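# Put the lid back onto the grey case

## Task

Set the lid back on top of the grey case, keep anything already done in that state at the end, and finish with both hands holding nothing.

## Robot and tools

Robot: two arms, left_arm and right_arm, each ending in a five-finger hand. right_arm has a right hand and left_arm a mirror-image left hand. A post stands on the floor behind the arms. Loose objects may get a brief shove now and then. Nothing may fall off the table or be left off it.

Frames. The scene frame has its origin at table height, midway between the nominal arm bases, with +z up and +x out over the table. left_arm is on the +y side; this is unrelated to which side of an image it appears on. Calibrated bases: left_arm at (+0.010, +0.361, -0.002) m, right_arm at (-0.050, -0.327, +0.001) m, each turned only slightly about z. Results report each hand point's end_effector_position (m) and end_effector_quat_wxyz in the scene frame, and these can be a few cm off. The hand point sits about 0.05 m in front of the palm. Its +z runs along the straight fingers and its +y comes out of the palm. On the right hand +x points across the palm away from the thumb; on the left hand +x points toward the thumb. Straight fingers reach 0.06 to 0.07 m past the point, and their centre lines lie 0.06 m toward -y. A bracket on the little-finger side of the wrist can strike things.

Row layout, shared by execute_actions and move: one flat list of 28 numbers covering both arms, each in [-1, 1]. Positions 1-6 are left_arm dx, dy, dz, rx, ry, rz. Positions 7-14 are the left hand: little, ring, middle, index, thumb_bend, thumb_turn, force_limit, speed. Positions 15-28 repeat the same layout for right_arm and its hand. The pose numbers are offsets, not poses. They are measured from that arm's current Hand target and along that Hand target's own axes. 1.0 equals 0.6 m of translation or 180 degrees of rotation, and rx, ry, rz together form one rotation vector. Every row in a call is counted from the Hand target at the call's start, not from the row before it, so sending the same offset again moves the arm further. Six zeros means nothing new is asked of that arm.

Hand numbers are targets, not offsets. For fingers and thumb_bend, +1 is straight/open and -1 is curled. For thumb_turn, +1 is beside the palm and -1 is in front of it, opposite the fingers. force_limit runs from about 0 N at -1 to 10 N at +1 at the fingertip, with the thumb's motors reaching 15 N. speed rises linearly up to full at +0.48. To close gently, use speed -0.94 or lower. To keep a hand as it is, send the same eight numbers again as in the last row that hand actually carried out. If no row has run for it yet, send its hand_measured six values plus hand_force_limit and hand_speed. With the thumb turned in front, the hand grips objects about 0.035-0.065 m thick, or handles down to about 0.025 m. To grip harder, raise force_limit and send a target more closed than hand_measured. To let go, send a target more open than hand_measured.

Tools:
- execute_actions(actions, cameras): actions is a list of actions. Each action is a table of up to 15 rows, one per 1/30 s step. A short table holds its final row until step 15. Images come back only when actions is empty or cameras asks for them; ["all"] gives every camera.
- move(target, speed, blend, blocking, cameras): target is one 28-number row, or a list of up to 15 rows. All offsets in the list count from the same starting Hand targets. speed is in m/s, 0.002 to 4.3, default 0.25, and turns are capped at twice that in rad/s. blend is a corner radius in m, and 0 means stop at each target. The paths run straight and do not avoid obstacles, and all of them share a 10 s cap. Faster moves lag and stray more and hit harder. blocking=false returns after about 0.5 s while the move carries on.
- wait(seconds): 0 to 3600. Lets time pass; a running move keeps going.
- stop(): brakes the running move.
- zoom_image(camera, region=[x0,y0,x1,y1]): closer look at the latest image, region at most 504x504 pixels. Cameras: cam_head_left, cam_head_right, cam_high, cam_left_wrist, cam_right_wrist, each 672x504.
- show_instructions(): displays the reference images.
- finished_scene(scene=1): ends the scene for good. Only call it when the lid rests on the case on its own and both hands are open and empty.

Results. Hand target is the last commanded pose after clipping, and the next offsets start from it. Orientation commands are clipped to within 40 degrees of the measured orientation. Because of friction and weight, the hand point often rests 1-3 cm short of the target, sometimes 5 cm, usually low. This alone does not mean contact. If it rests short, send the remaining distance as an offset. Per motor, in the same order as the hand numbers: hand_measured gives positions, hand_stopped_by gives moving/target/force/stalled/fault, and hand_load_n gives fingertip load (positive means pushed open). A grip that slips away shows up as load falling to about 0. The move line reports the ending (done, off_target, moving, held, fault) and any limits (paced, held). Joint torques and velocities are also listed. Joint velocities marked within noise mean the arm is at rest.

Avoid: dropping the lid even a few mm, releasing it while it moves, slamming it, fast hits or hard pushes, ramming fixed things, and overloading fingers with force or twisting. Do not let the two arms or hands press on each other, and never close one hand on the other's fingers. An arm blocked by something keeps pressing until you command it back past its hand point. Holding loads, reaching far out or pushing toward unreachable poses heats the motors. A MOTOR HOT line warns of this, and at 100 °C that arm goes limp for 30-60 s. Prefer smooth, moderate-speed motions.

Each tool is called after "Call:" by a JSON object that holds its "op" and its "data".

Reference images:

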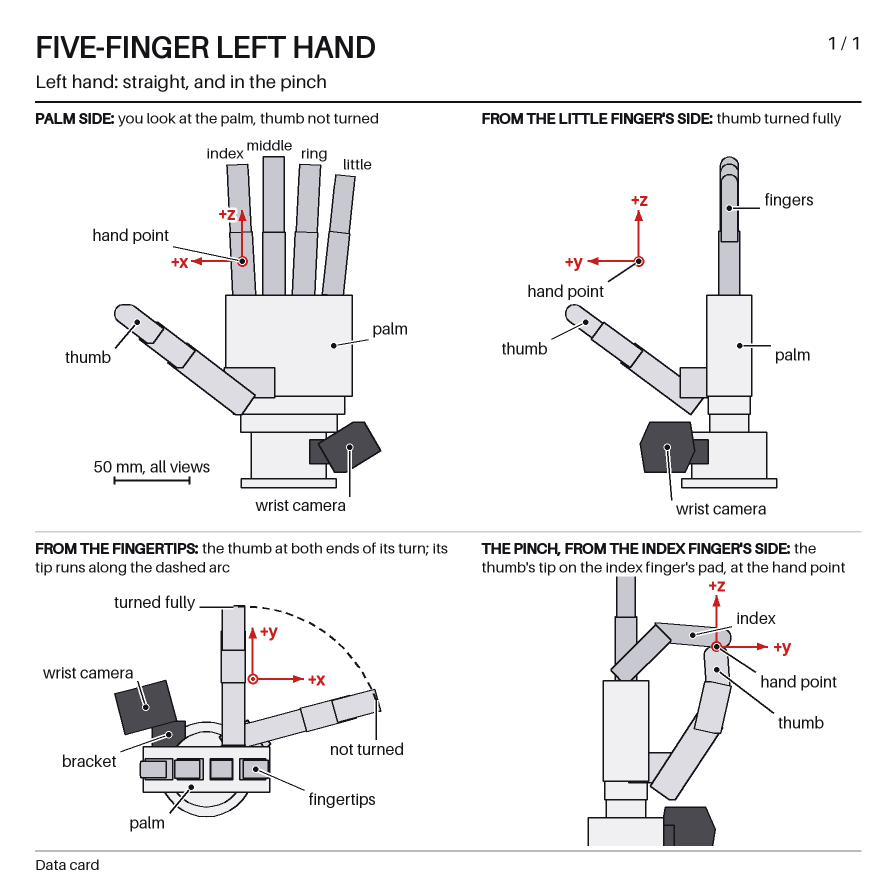

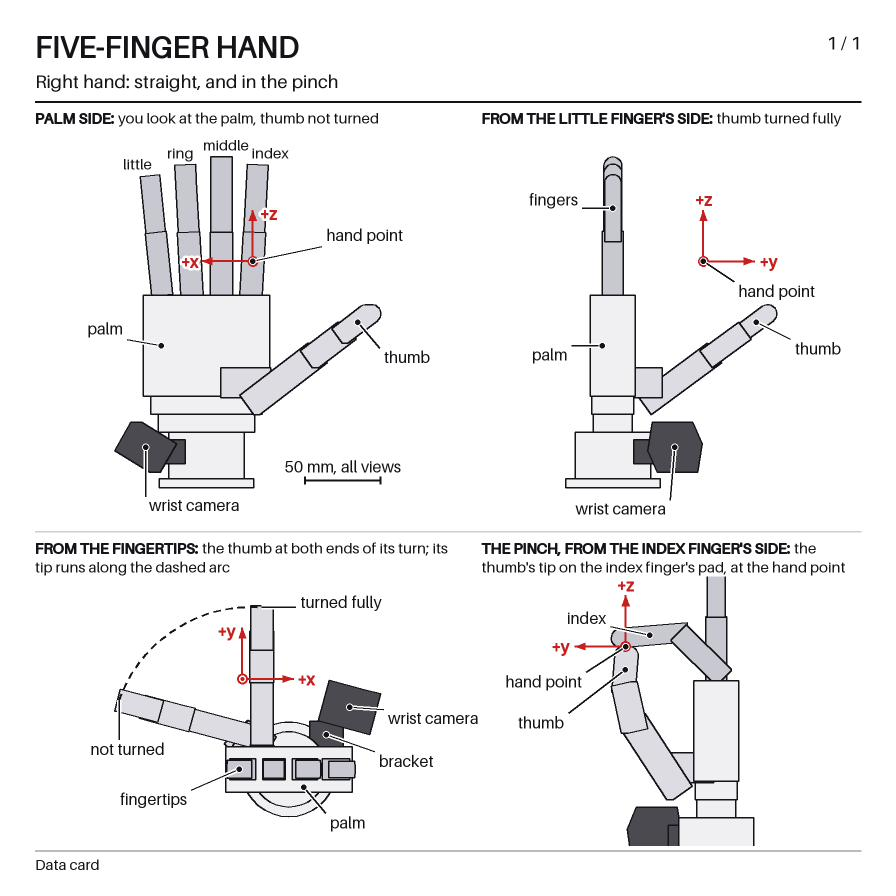

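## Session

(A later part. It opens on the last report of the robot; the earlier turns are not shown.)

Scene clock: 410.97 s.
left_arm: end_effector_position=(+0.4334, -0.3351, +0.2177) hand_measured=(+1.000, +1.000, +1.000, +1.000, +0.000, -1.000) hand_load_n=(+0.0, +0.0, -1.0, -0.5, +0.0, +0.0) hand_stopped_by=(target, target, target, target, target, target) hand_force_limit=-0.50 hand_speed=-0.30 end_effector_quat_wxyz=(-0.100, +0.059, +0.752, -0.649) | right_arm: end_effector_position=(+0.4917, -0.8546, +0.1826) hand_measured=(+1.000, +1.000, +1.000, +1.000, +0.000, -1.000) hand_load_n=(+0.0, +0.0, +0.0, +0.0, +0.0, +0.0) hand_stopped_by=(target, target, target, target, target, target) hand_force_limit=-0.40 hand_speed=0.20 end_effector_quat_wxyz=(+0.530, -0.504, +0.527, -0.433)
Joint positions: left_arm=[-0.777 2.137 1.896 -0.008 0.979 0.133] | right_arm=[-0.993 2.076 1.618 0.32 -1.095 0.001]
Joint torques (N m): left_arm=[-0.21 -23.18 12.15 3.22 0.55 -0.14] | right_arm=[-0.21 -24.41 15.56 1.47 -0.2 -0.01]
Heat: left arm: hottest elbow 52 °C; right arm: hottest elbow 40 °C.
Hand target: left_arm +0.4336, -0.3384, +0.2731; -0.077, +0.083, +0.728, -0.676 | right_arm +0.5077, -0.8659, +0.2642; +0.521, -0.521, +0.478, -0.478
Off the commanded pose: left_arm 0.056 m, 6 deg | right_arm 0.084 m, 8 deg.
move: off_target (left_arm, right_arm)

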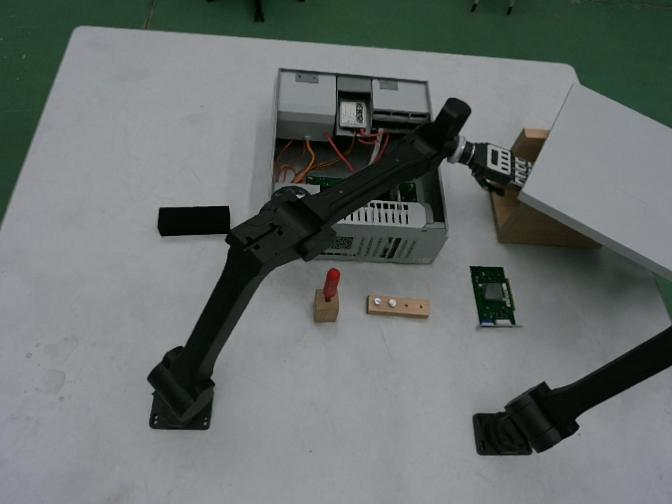

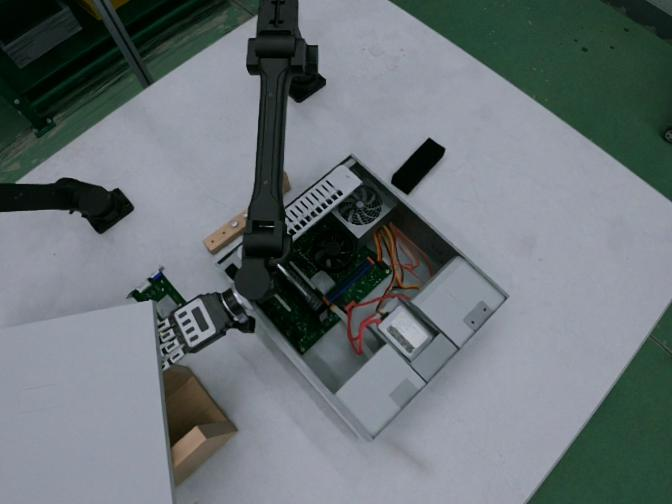

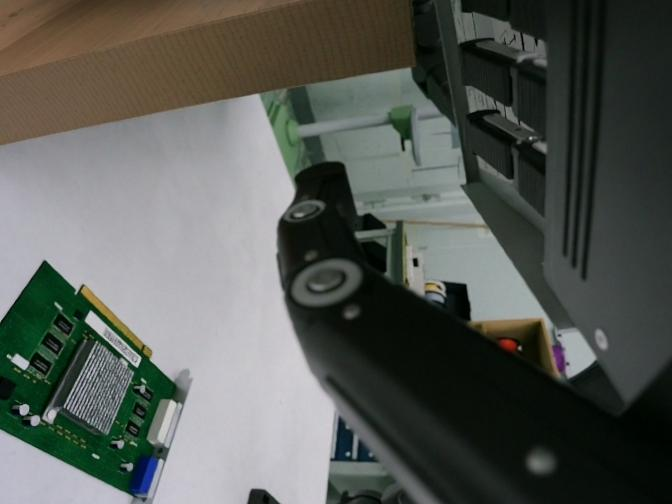

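Call:
{"op": "move", "data": {"target": [0,0,0,0.02,0,0,1,1,1,1,0,-1,-0.5,-0.3,0,-0.08,0,0,0,0,1,1,1,1,0,-1,-0.4,0.2], "speed": 0.05, "cameras": ["cam_head_left","cam_high","cam_left_wrist","cam_right_wrist"]}}

Call:
{"op": "zoom_image", "data": {"camera": "cam_head_left", "region": [400, 80, 672, 320]}}

Scene clock: 413.23 s.
left_arm: end_effector_position=(+0.4321, -0.3383, +0.2224) hand_measured=(+1.000, +1.000, +1.000, +1.000, +0.000, -1.000) hand_load_n=(+0.0, -0.5, -0.5, -0.5, +0.0, +0.0) hand_stopped_by=(target, target, target, target, target, target) hand_force_limit=-0.50 hand_speed=-0.30 end_effector_quat_wxyz=(-0.098, +0.060, +0.729, -0.675) | right_arm: end_effector_position=(+0.4932, -0.8573, +0.2287) hand_measured=(+1.000, +1.000, +1.000, +1.000, +0.000, -1.000) hand_load_n=(+0.0, +0.0, +0.0, +0.0, +0.0, +0.0) hand_stopped_by=(target, target, target, target, target, target) hand_force_limit=-0.40 hand_speed=0.20 end_effector_quat_wxyz=(+0.530, -0.504, +0.527, -0.433)
Joint positions: left_arm=[-0.776 2.137 1.851 0.158 0.986 0.044] | right_arm=[-0.993 2.035 1.681 0.213 -1.096 -0.003]
Joint torques (N m): left_arm=[-0.09 -23.06 11.95 3 0.53 -0.15] | right_arm=[-0.21 -23.88 16.54 1.5 -0.2 0.02]
Heat: left arm: hottest elbow 52 °C; right arm: hottest elbow 41 °C.
Hand target: left_arm +0.4337, -0.3382, +0.2732; -0.079, +0.080, +0.707, -0.698 | right_arm +0.5076, -0.8659, +0.3121; +0.521, -0.521, +0.478, -0.478
Off the commanded pose: left_arm 0.051 m, 5 deg | right_arm 0.085 m, 8 deg.
move: off_target (left_arm, right_arm)

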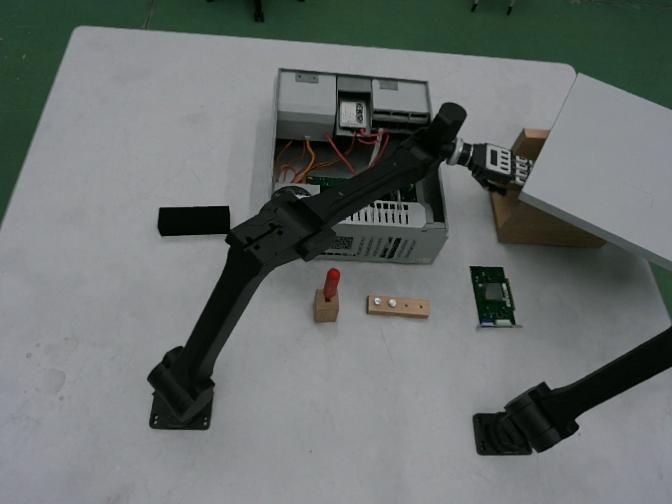

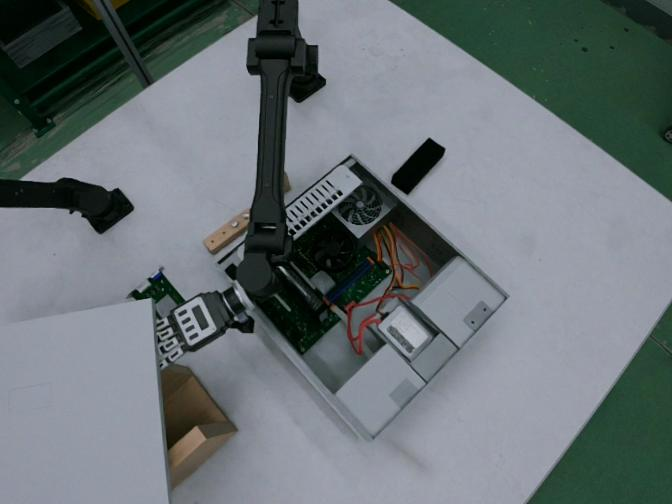

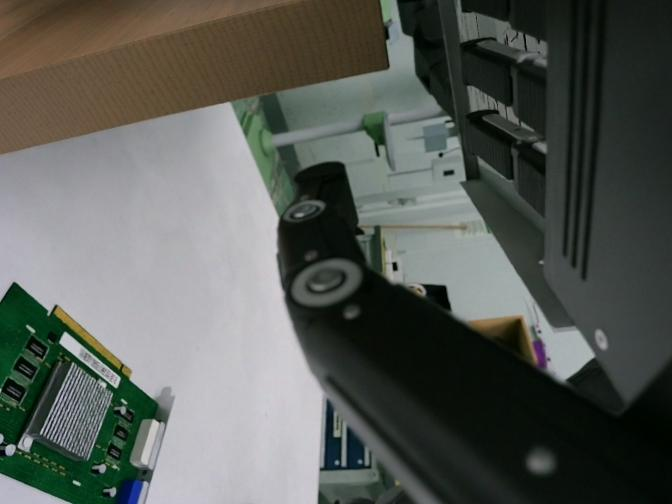

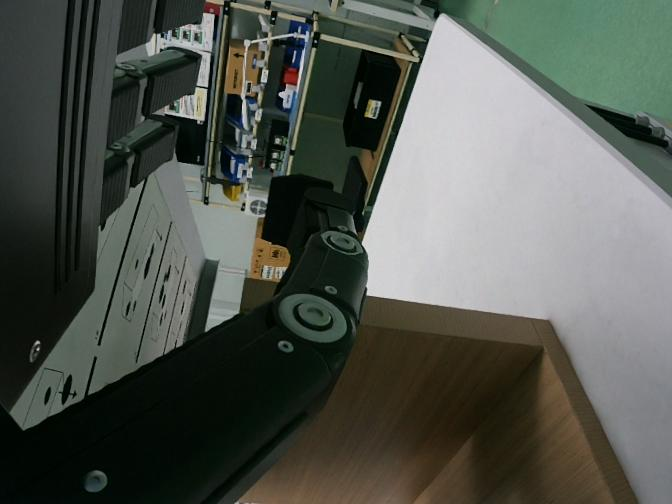

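Scaled by 1.853 from the camera's image (finer frame: 960x720).

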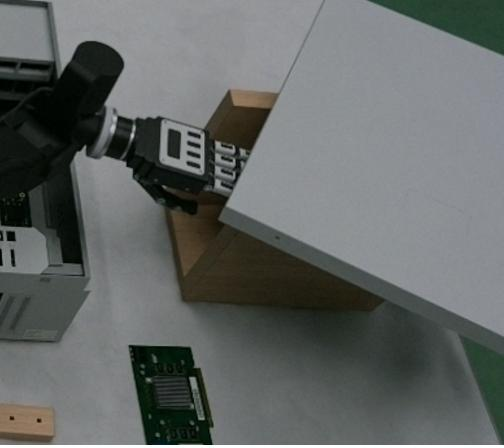

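Call:
{"op": "move", "data": {"target": [0,-0.09,0,0.02,0,0.02,1,1,1,1,0,-1,-0.5,-0.3,0,-0.083,0,0.02,0,-0.039,1,1,1,1,0,-1,-0.4,0.2], "speed": 0.05, "cameras": ["cam_head_left","cam_high","cam_left_wrist","cam_right_wrist"]}}

Call:
{"op": "zoom_image", "data": {"camera": "cam_head_left", "region": [400, 40, 672, 320]}}

Scene clock: 418.03 s.
left_arm: end_effector_position=(+0.4310, -0.3371, +0.2567) hand_measured=(+1.000, +1.000, +1.000, +1.000, +0.000, -1.000) hand_load_n=(+0.0, +0.0, +0.0, -1.0, +0.0, +0.0) hand_stopped_by=(target, target, target, target, target, target) hand_force_limit=-0.50 hand_speed=-0.30 end_effector_quat_wxyz=(-0.087, +0.071, +0.712, -0.693) | right_arm: end_effector_position=(+0.4948, -0.8601, +0.2734) hand_measured=(+1.000, +1.000, +1.000, +1.000, +0.000, -1.000) hand_load_n=(-0.5, +0.0, +0.0, +0.0, +0.0, +0.0) hand_stopped_by=(target, target, target, target, target, target) hand_force_limit=-0.40 hand_speed=0.20 end_effector_quat_wxyz=(+0.520, -0.517, +0.489, -0.473)
Joint positions: left_arm=[-0.774 2.104 1.851 0.208 0.988 0.013] | right_arm=[-0.993 1.996 1.702 0.266 -1.096 -0.006]
Joint torques (N m): left_arm=[-0.44 -23.18 14.72 3 0.4 -0.19] | right_arm=[-0.21 -23.65 16.77 2.5 -0.13 0.03]
Heat: left arm: hottest elbow 53 °C; right arm: hottest elbow 43 °C.
Hand target: left_arm +0.4336, -0.3389, +0.3270; -0.060, +0.100, +0.682, -0.722 | right_arm +0.5076, -0.8660, +0.3619; +0.507, -0.532, +0.430, -0.524
Off the commanded pose: left_arm 0.071 m, 7 deg | right_arm 0.090 m, 9 deg.
move: off_target (left_arm, right_arm)

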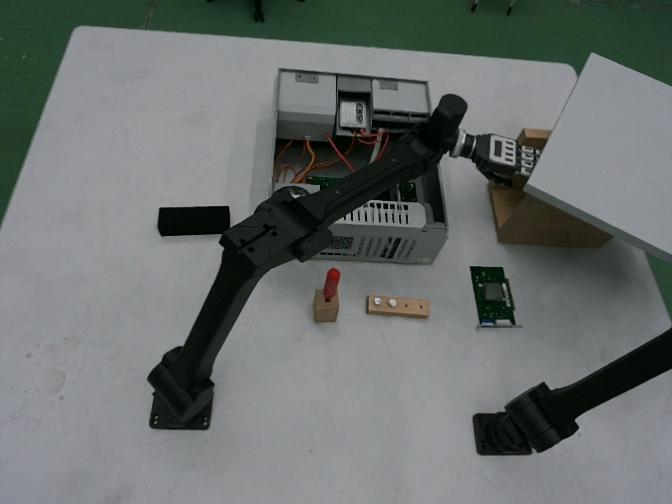

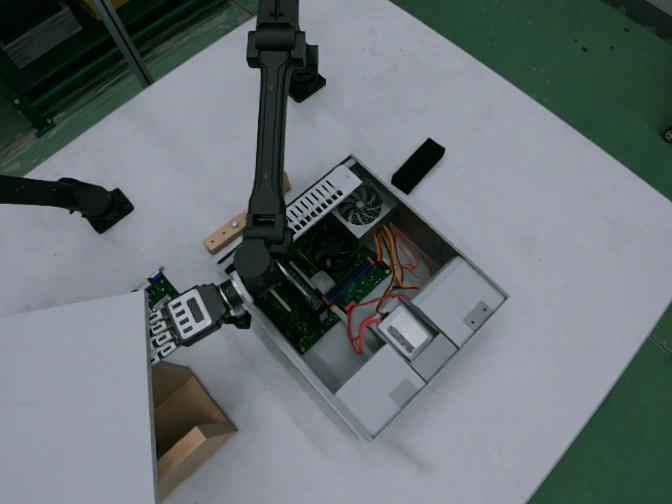

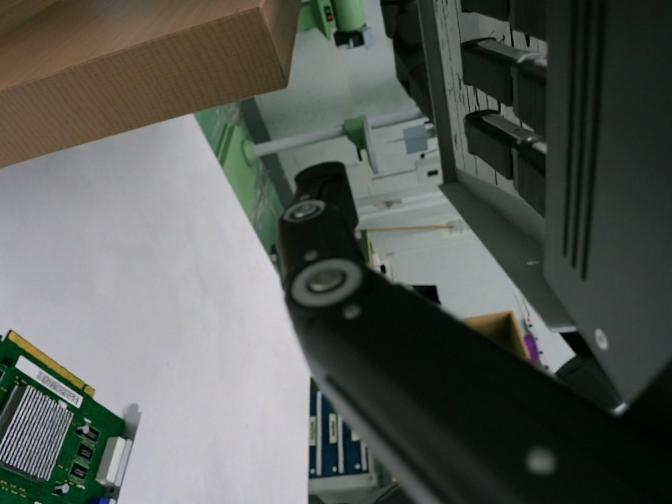

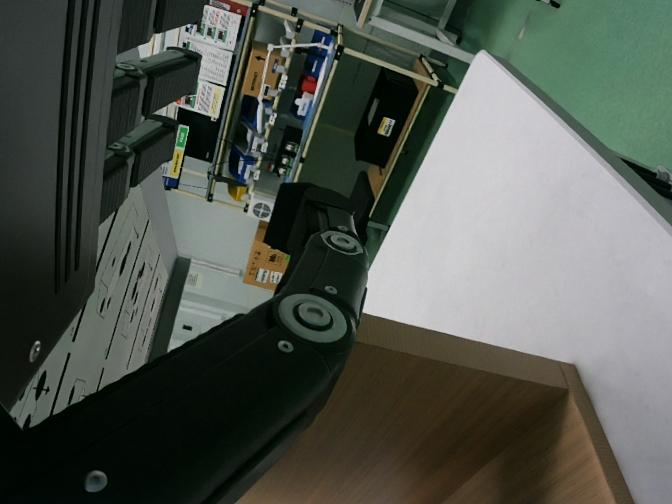

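Scaled by 1.800 from the camera's image (finer frame: 960x720).

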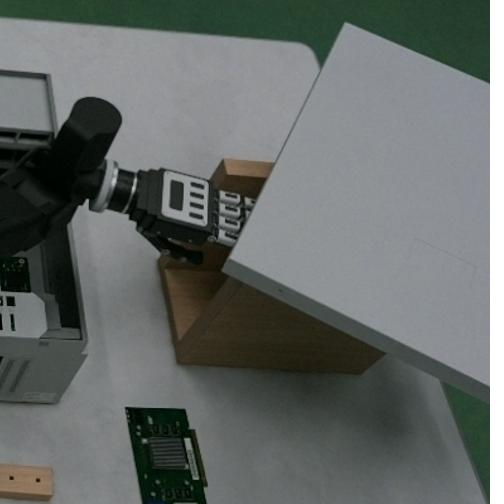

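Call:
{"op": "move", "data": {"target": [0.064,-0.0155,-0.231,-0.0026,-0.0421,0.0021,1,1,1,1,0,-1,-0.5,-0.3,-0.2495,-0.0222,0.1282,0.0051,-0.0418,0.0027,1,1,1,1,0,-1,-0.4,0.2], "speed": 0.07, "cameras": ["cam_head_left","cam_high","cam_right_wrist"]}}

Scene clock: 422.47 s.
left_arm: end_effector_position=(+0.4240, -0.1992, +0.2814) hand_measured=(+1.000, +1.000, +1.000, +1.000, +0.000, -1.000) hand_load_n=(+0.5, +0.0, -1.0, -0.5, +0.0, +0.0) hand_stopped_by=(target, target, target, target, target, target) hand_force_limit=-0.50 hand_speed=-0.30 end_effector_quat_wxyz=(-0.038, +0.033, +0.709, -0.704) | right_arm: end_effector_position=(+0.5730, -0.7141, +0.3153) hand_measured=(+1.000, +1.000, +1.000, +1.000, +0.000, -1.000) hand_load_n=(+0.0, +0.0, +0.0, +0.0, +0.0, +0.0) hand_stopped_by=(target, target, target, target, target, target) hand_force_limit=-0.40 hand_speed=0.20 end_effector_quat_wxyz=(+0.547, -0.556, +0.428, -0.456)
Joint positions: left_arm=[-0.64 1.776 1.397 0.366 0.998 0.003] | right_arm=[-0.778 1.854 1.577 0.306 -1.026 -0.014]
Joint torques (N m): left_arm=[-0.38 -19.19 11.79 3.12 0.24 -0.16] | right_arm=[-0.67 -21.89 10.8 2.62 0.22 -0.08]
Heat: left arm: hottest elbow 52 °C; right arm: hottest elbow 43 °C.
Hand target: left_arm +0.4270, -0.1950, +0.3269; -0.012, +0.054, +0.687, -0.725 | right_arm +0.5710, -0.7093, +0.3616; +0.541, -0.560, +0.394, -0.489
Off the commanded pose: left_arm 0.046 m, 5 deg | right_arm 0.047 m, 5 deg.
move: off_target (left_arm, right_arm)

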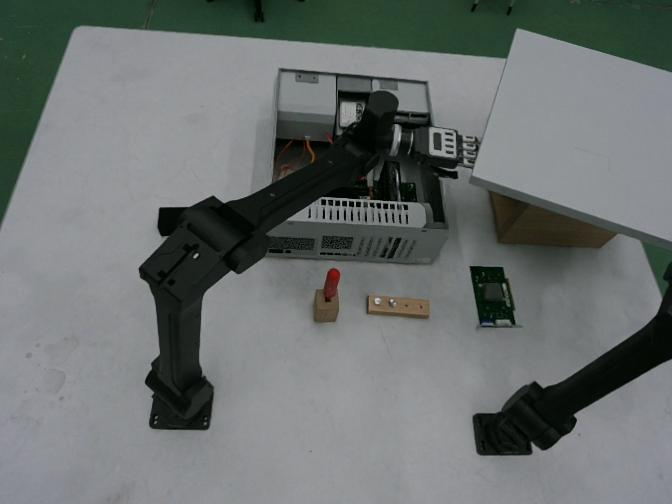

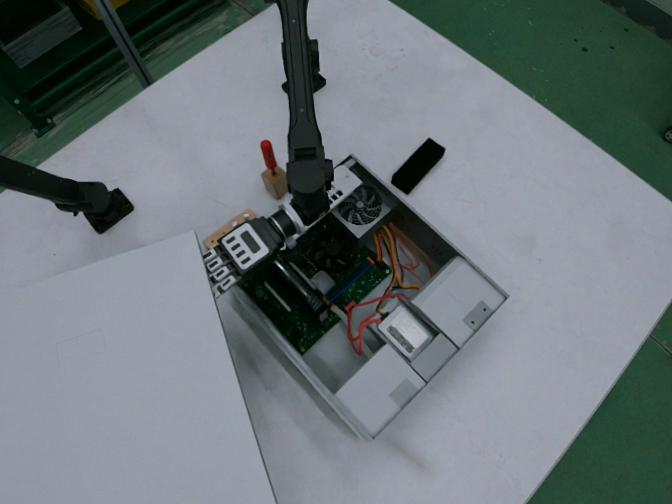

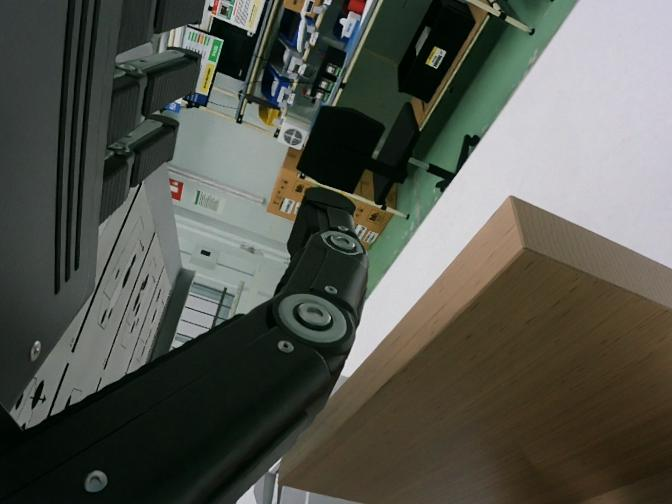

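Call:
{"op": "move", "data": {"target": [0.0283,-0.0138,-0.2348,-0.0026,-0.0421,0.0021,1,1,1,1,0,-1,-0.5,-0.3,-0.2577,0.0197,0.1468,0.0051,-0.0418,0.0136,1,1,1,1,0,-1,-0.4,0.2], "speed": 0.07, "cameras": ["cam_head_left","cam_high","cam_right_wrist"]}}

Scene clock: 426.73 s.
left_arm: end_effector_position=(+0.4218, -0.0548, +0.2928) hand_measured=(+1.000, +1.000, +1.000, +1.000, +0.000, -1.000) hand_load_n=(+0.0, +0.0, -1.5, +0.0, +0.0, +0.0) hand_stopped_by=(target, target, target, target, target, target) hand_force_limit=-0.50 hand_speed=-0.30 end_effector_quat_wxyz=(+0.012, -0.014, +0.705, -0.709) | right_arm: end_effector_position=(+0.6260, -0.5492, +0.2896) hand_measured=(+1.000, +1.000, +1.000, +1.000, +0.000, -1.000) hand_load_n=(+0.0, +0.0, +0.0, +0.0, +0.0, +0.0) hand_stopped_by=(target, target, target, target, target, target) hand_force_limit=-0.40 hand_speed=0.20 end_effector_quat_wxyz=(+0.576, -0.581, +0.399, -0.414)
Joint positions: left_arm=[-0.435 1.511 1.083 0.439 1.067 -0.011] | right_arm=[-0.533 1.774 1.399 0.386 -0.907 -0.014]
Joint torques (N m): left_arm=[-0.21 -14.56 11.41 2.95 0.24 -0.05] | right_arm=[-0.21 -20.72 10.59 2.88 0.12 0.05]
Heat: left arm: hottest elbow 52 °C; right arm: hottest elbow 43 °C.
Hand target: left_arm +0.4232, -0.0528, +0.3271; +0.036, +0.009, +0.689, -0.724 | right_arm +0.6250, -0.5413, +0.3369; +0.580, -0.578, +0.366, -0.443
Off the commanded pose: left_arm 0.034 m, 5 deg | right_arm 0.048 m, 5 deg.
move: off_target (left_arm, right_arm)

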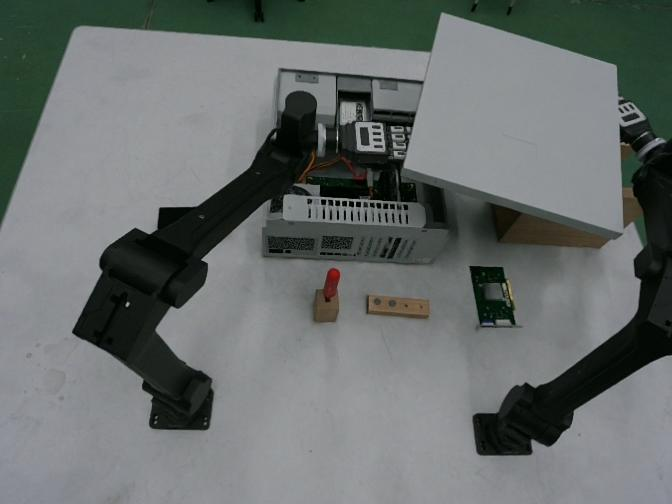

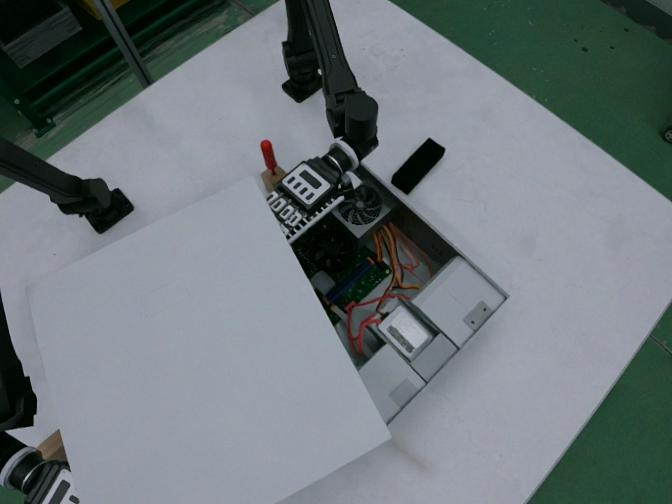

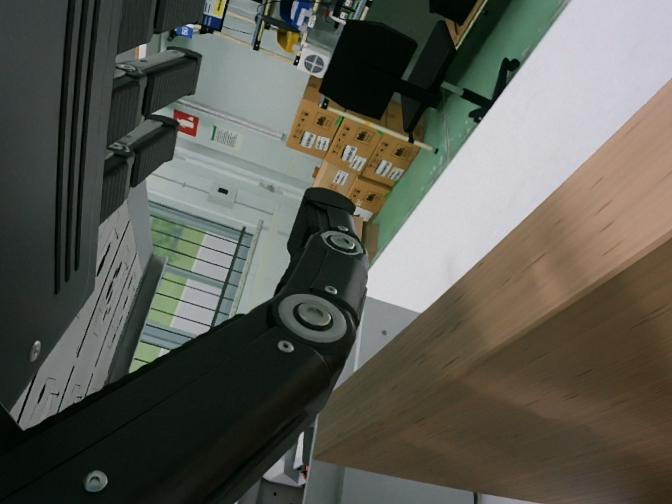

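Call:
{"op": "move", "data": {"target": [-0.0022,-0.0113,-0.2232,-0.0026,-0.0421,0.0021,1,1,1,1,0,-1,-0.5,-0.3,-0.2323,-0.0083,0.1895,0.0037,-0.042,0.0027,1,1,1,1,0,-1,-0.4,0.2], "speed": 0.07, "cameras": ["cam_head_left","cam_high","cam_head_right"]}}

Scene clock: 431.40 s.
left_arm: end_effector_position=(+0.4180, +0.0797, +0.3012) hand_measured=(+1.000, +1.000, +1.000, +1.000, +0.000, -1.000) hand_load_n=(+0.0, +0.0, -1.5, +0.0, +0.0, +0.0) hand_stopped_by=(target, target, target, target, target, target) hand_force_limit=-0.50 hand_speed=-0.30 end_effector_quat_wxyz=(+0.060, -0.059, +0.698, -0.712) | right_arm: end_effector_position=(+0.6764, -0.3800, +0.2899) hand_measured=(+1.000, +1.000, +1.000, +1.000, +0.000, -1.000) hand_load_n=(-0.5, +0.0, +0.0, +0.0, +0.0, +0.0) hand_stopped_by=(target, target, target, target, target, target) hand_force_limit=-0.40 hand_speed=0.20 end_effector_quat_wxyz=(+0.601, -0.605, +0.362, -0.378)
Joint positions: left_arm=[-0.17 1.318 0.891 0.481 1.199 -0.05] | right_arm=[-0.259 1.765 1.388 0.386 -0.758 -0.017]
Joint torques (N m): left_arm=[-0.44 -10.99 11.17 2.7 0.16 -0.12] | right_arm=[0.21 -19.02 13.18 1.91 0.03 -0.11]
Heat: left arm: hottest elbow 51 °C; right arm: hottest elbow 43 °C.
Hand target: left_arm +0.4190, +0.0811, +0.3271; +0.084, -0.037, +0.688, -0.720 | right_arm +0.6835, -0.3710, +0.3371; +0.608, -0.601, +0.326, -0.403
Off the commanded pose: left_arm 0.026 m, 4 deg | right_arm 0.049 m, 5 deg.
move: off_target (left_arm, right_arm)
Images, in order (width x height): cam_head_left 672x504, cam_head_right 672x504, cam_high 672x504.

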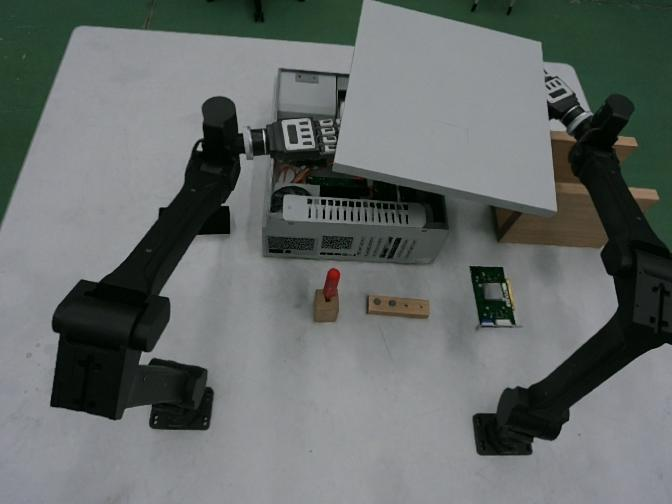

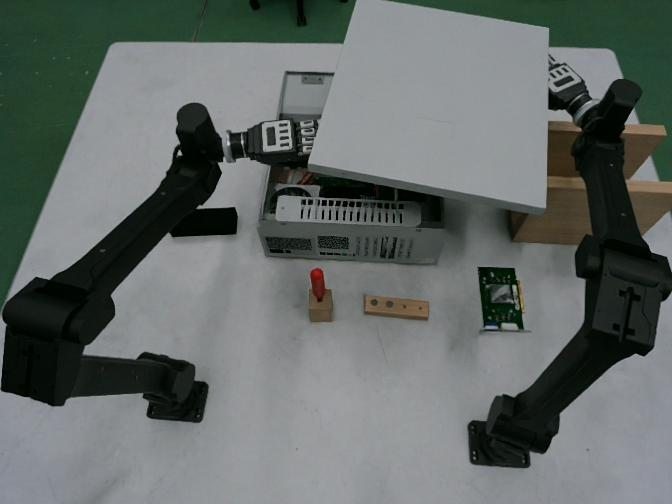

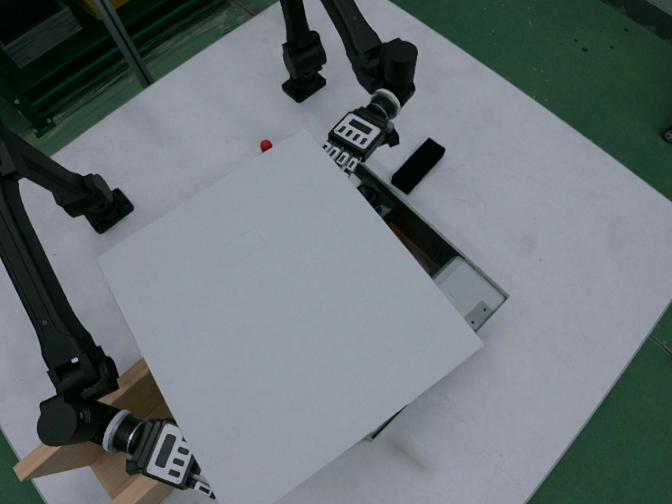

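Call:
{"op": "move", "data": {"target": [-0.0497,-0.0085,-0.2265,-0.0029,-0.047,0.0024,1,1,1,1,0,-1,-0.5,-0.3,-0.2047,-0.0022,0.2437,0.0042,-0.0469,0.0031,1,1,1,1,0,-1,-0.4,0.2], "speed": 0.07, "cameras": ["all"]}}

Scene clock: 436.97 s.
left_arm: end_effector_position=(+0.4241, +0.2179, +0.3075) hand_measured=(+1.000, +1.000, +1.000, +1.000, +0.000, -1.000) hand_load_n=(+0.0, -2.5, -0.5, +0.0, +0.0, +0.0) hand_stopped_by=(target, target, target, target, target, target) hand_force_limit=-0.50 hand_speed=-0.30 end_effector_quat_wxyz=(+0.111, -0.110, +0.686, -0.711) | right_arm: end_effector_position=(+0.7363, -0.2023, +0.2647) hand_measured=(+1.000, +1.000, +1.000, +1.000, +0.000, -1.000) hand_load_n=(+0.0, +0.0, +0.0, +0.0, +0.0, +0.0) hand_stopped_by=(target, target, target, target, target, target) hand_force_limit=-0.40 hand_speed=0.20 end_effector_quat_wxyz=(+0.618, -0.641, +0.323, -0.321)
Joint positions: left_arm=[0.17 1.254 0.815 0.634 1.391 -0.196] | right_arm=[0.009 1.92 1.573 0.309 -0.644 -0.035]
Joint torques (N m): left_arm=[0.03 -9.58 10.8 2.43 -0.1 -0.04] | right_arm=[-0.15 -20.72 16.88 1.92 0.05 -0.07]
Heat: left arm: hottest elbow 51 °C; right arm: hottest elbow 43 °C.
Hand target: left_arm +0.4250, +0.2203, +0.3270; +0.137, -0.088, +0.683, -0.712 | right_arm +0.7556, -0.1943, +0.3372; +0.636, -0.623, +0.281, -0.357
Off the commanded pose: left_arm 0.020 m, 4 deg | right_arm 0.076 m, 7 deg.
move: off_target (left_arm, right_arm)

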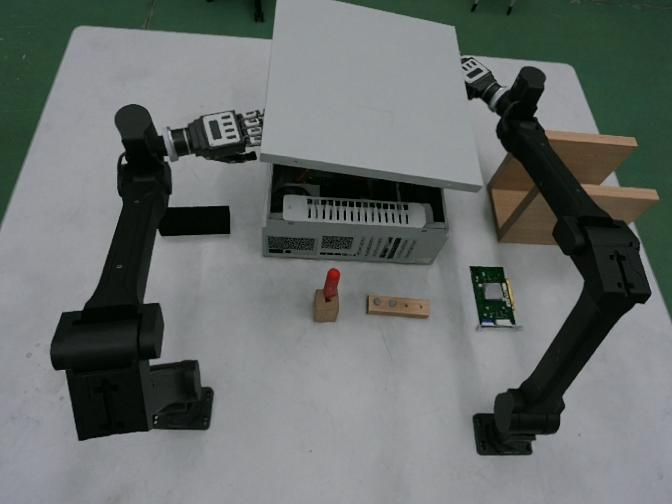

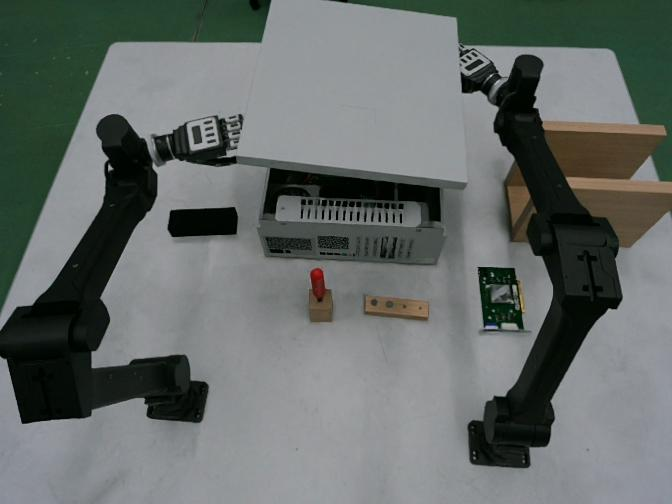

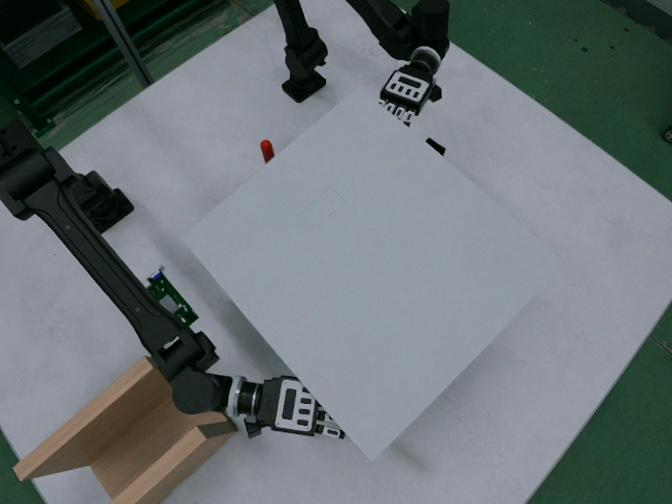

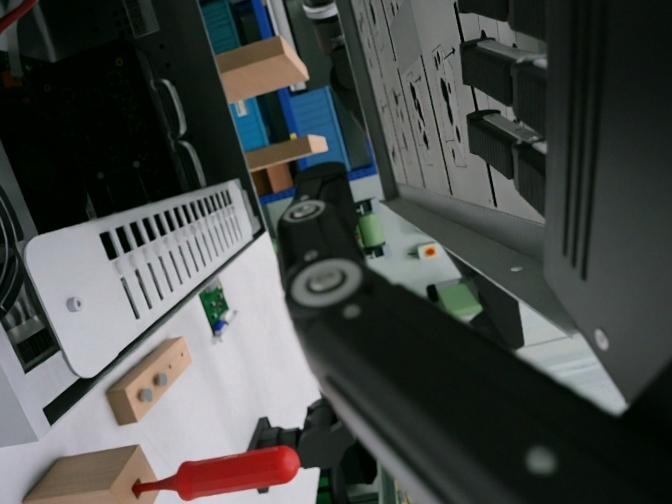

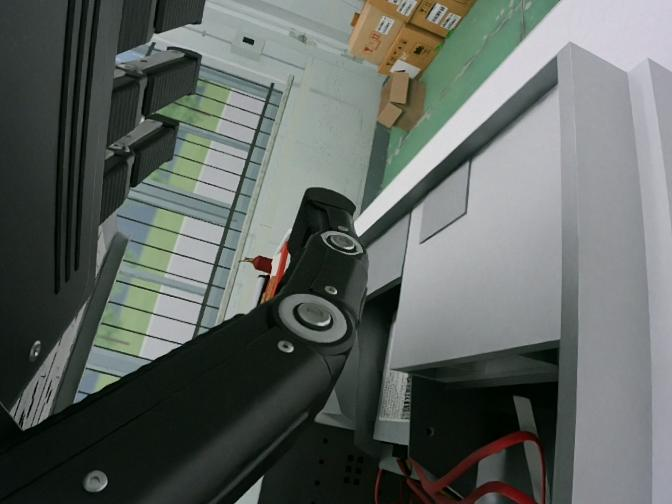

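Call:
{"op": "move", "data": {"target": [-0.0765,0.0627,-0.0118,0.0024,0.0388,-0.002,1,1,1,1,0,-1,-0.5,-0.3,0.0122,-0.0173,-0.026,-0.0034,0.0386,-0.0026,1,1,1,1,0,-1,-0.4,0.2], "speed": 0.05, "cameras": ["cam_head_left","cam_high","cam_head_right"]}}

Scene clock: 450.07 s.
left_arm: end_effector_position=(+0.4518, +0.2335, +0.2647) hand_measured=(+1.000, +1.000, +1.000, +1.000, +0.000, -1.000) hand_load_n=(+0.0, -1.0, +0.0, -0.5, +0.0, +0.0) hand_stopped_by=(target, target, target, target, target, target) hand_force_limit=-0.50 hand_speed=-0.30 end_effector_quat_wxyz=(+0.065, -0.074, +0.700, -0.708) | right_arm: end_effector_position=(+0.7467, -0.2139, +0.2836) hand_measured=(+1.000, +1.000, +1.000, +1.000, +0.000, -1.000) hand_load_n=(+0.0, +0.0, -0.5, +0.0, +0.0, +0.0) hand_stopped_by=(target, target, target, target, target, target) hand_force_limit=-0.40 hand_speed=0.20 end_effector_quat_wxyz=(+0.598, -0.621, +0.351, -0.365)
Joint positions: left_arm=[0.192 1.463 0.887 0.835 1.532 -0.273] | right_arm=[0.018 1.891 1.573 0.298 -0.519 -0.043]
Joint torques (N m): left_arm=[0.26 -10.4 13.85 1.99 -0.17 -0.16] | right_arm=[-0.32 -22.71 12.63 2.15 0.19 -0.11]
Heat: left arm: hottest elbow 50 °C; right arm: hottest elbow 44 °C.
Hand target: left_arm +0.4692, +0.2404, +0.2922; +0.093, -0.046, +0.687, -0.719 | right_arm +0.7463, -0.2089, +0.3472; +0.614, -0.605, +0.318, -0.395
Off the commanded pose: left_arm 0.033 m, 5 deg | right_arm 0.064 m, 6 deg.
move: off_target (left_arm, right_arm)
Images, in order (width x height): cam_head_left 672x504, cam_head_right 672x504, cam_high 672x504.

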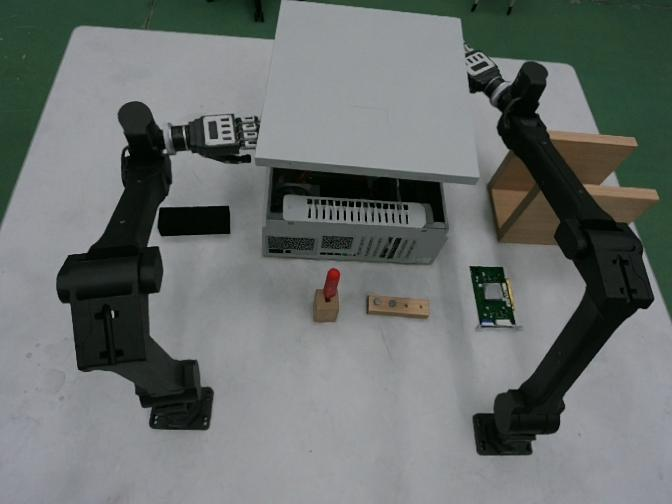

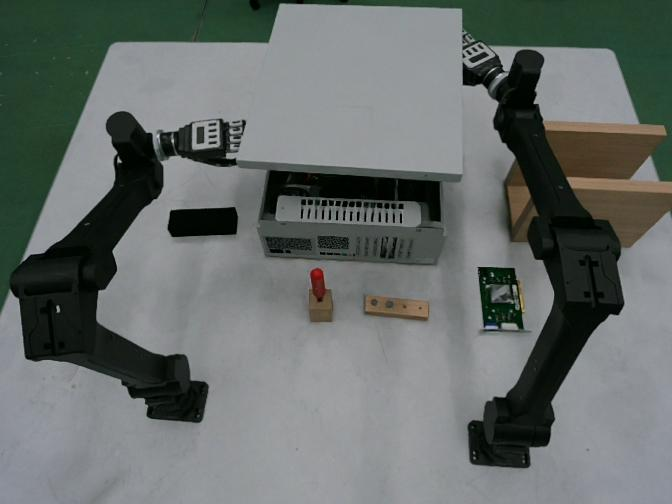

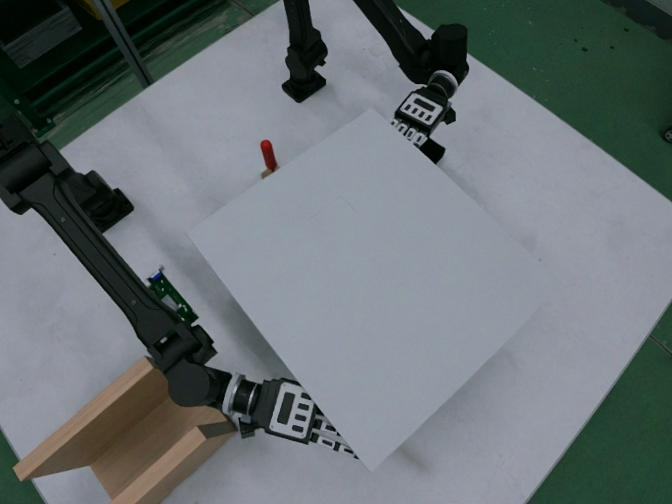

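Call:
{"op": "move", "data": {"target": [[0.0073,0.1,-0.0108,-0.0038,-0.0609,0.0032,1,1,1,1,0,-1,-0.5,-0.3,-0.021,0.12,-0.0393,-0.0019,0.0221,-0.0015,1,1,1,1,0,-1,-0.4,0.2]], "speed": 0.06, "cameras": ["cam_head_left","cam_high","cam_head_right"]}}

Scene clock: 454.40 s.
left_arm: end_effector_position=(+0.4596, +0.2381, +0.2210) hand_measured=(+1.000, +1.000, +1.000, +1.000, +0.000, -1.000) hand_load_n=(+0.0, -2.0, -0.5, -0.5, +0.0, +0.0) hand_stopped_by=(target, target, target, target, target, target) hand_force_limit=-0.50 hand_speed=-0.30 end_effector_quat_wxyz=(+0.135, -0.128, +0.682, -0.707) | right_arm: end_effector_position=(+0.7262, -0.2216, +0.2160) hand_measured=(+1.000, +1.000, +1.000, +1.000, +0.000, -1.000) hand_load_n=(+0.0, +0.0, +0.0, +0.0, +0.5, +0.0) hand_stopped_by=(target, target, target, target, target, target) hand_force_limit=-0.40 hand_speed=0.20 end_effector_quat_wxyz=(+0.580, -0.612, +0.374, -0.387)
Joint positions: left_arm=[0.205 1.471 0.755 0.895 1.367 -0.173] | right_arm=[0.026 1.89 1.386 0.473 -0.436 -0.053]
Joint torques (N m): left_arm=[0.38 -9.41 9.39 2.28 -0.26 0.12] | right_arm=[0.09 -22.12 10.43 3.38 0.11 -0.07]
Heat: left arm: hottest elbow 50 °C; right arm: hottest elbow 44 °C.
Hand target: left_arm +0.4678, +0.2435, +0.2316; +0.162, -0.111, +0.680, -0.707 | right_arm +0.7270, -0.2129, +0.2729; +0.599, -0.593, +0.339, -0.417
Off the commanded pose: left_arm 0.015 m, 4 deg | right_arm 0.058 m, 6 deg.
move: off_target (left_arm, right_arm)
Images, in order (width x height): cam_head_left 672x504, cam_head_right 672x504, cam_high 672x504.

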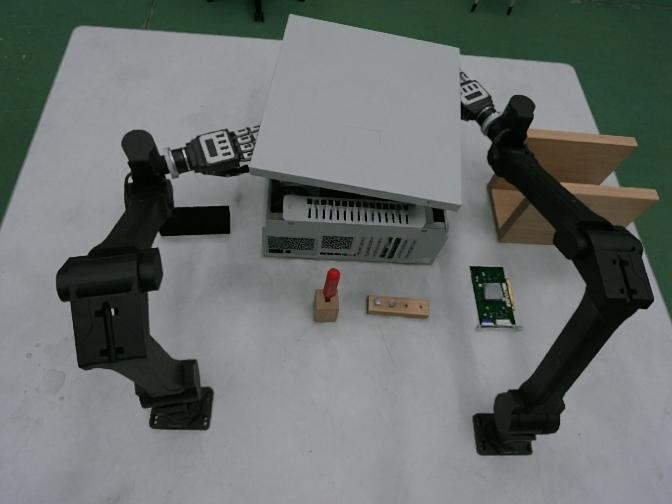

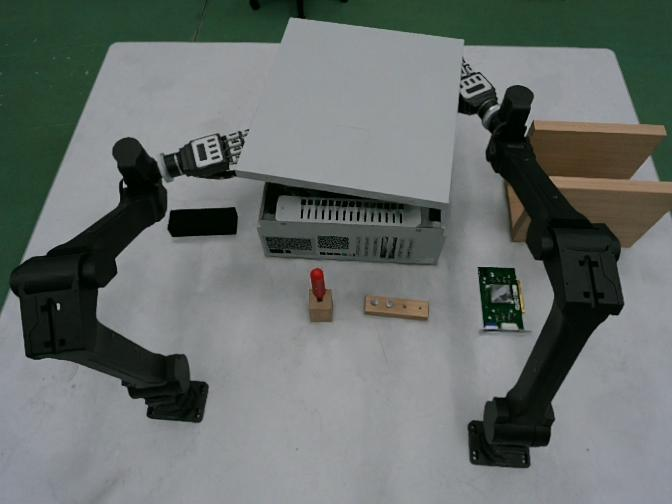

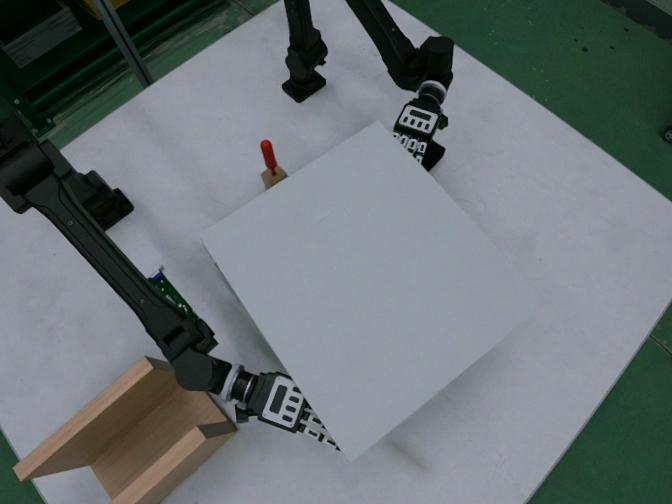

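Call:
{"op": "zoom_image", "data": {"camera": "cam_head_left", "region": [120, 120, 320, 270]}}

Call:
{"op": "zoom_image", "data": {"camera": "cam_high", "region": [350, 60, 500, 200]}}

Call:
{"op": "zoom_image", "data": {"camera": "cam_head_right", "region": [400, 20, 560, 240]}}

Scaled by 2.520 from the camera's image (finer frame: 960x720).

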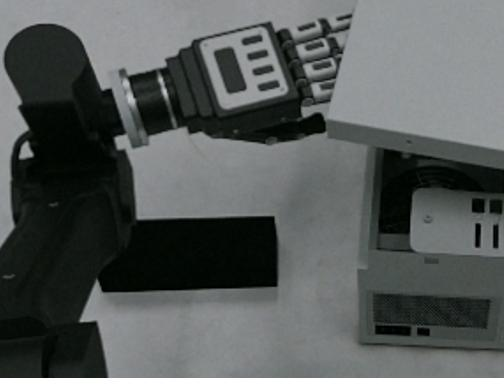

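Scaled by 3.360 from the camera's image (finer frame: 960x720).

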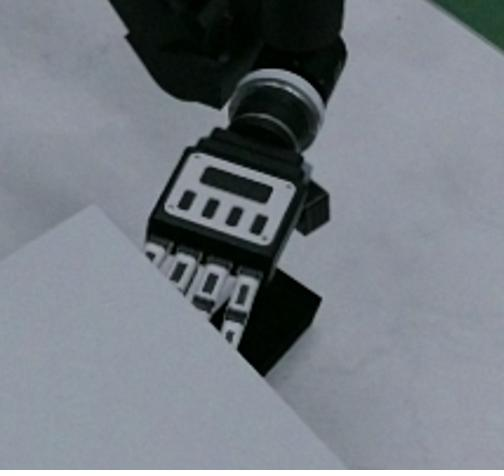

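Scaled by 2.291 from the camera's image (finer frame: 960x720).

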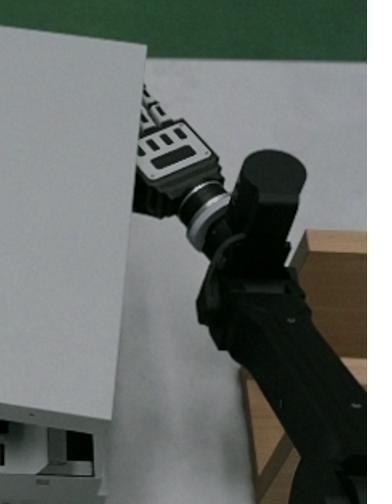

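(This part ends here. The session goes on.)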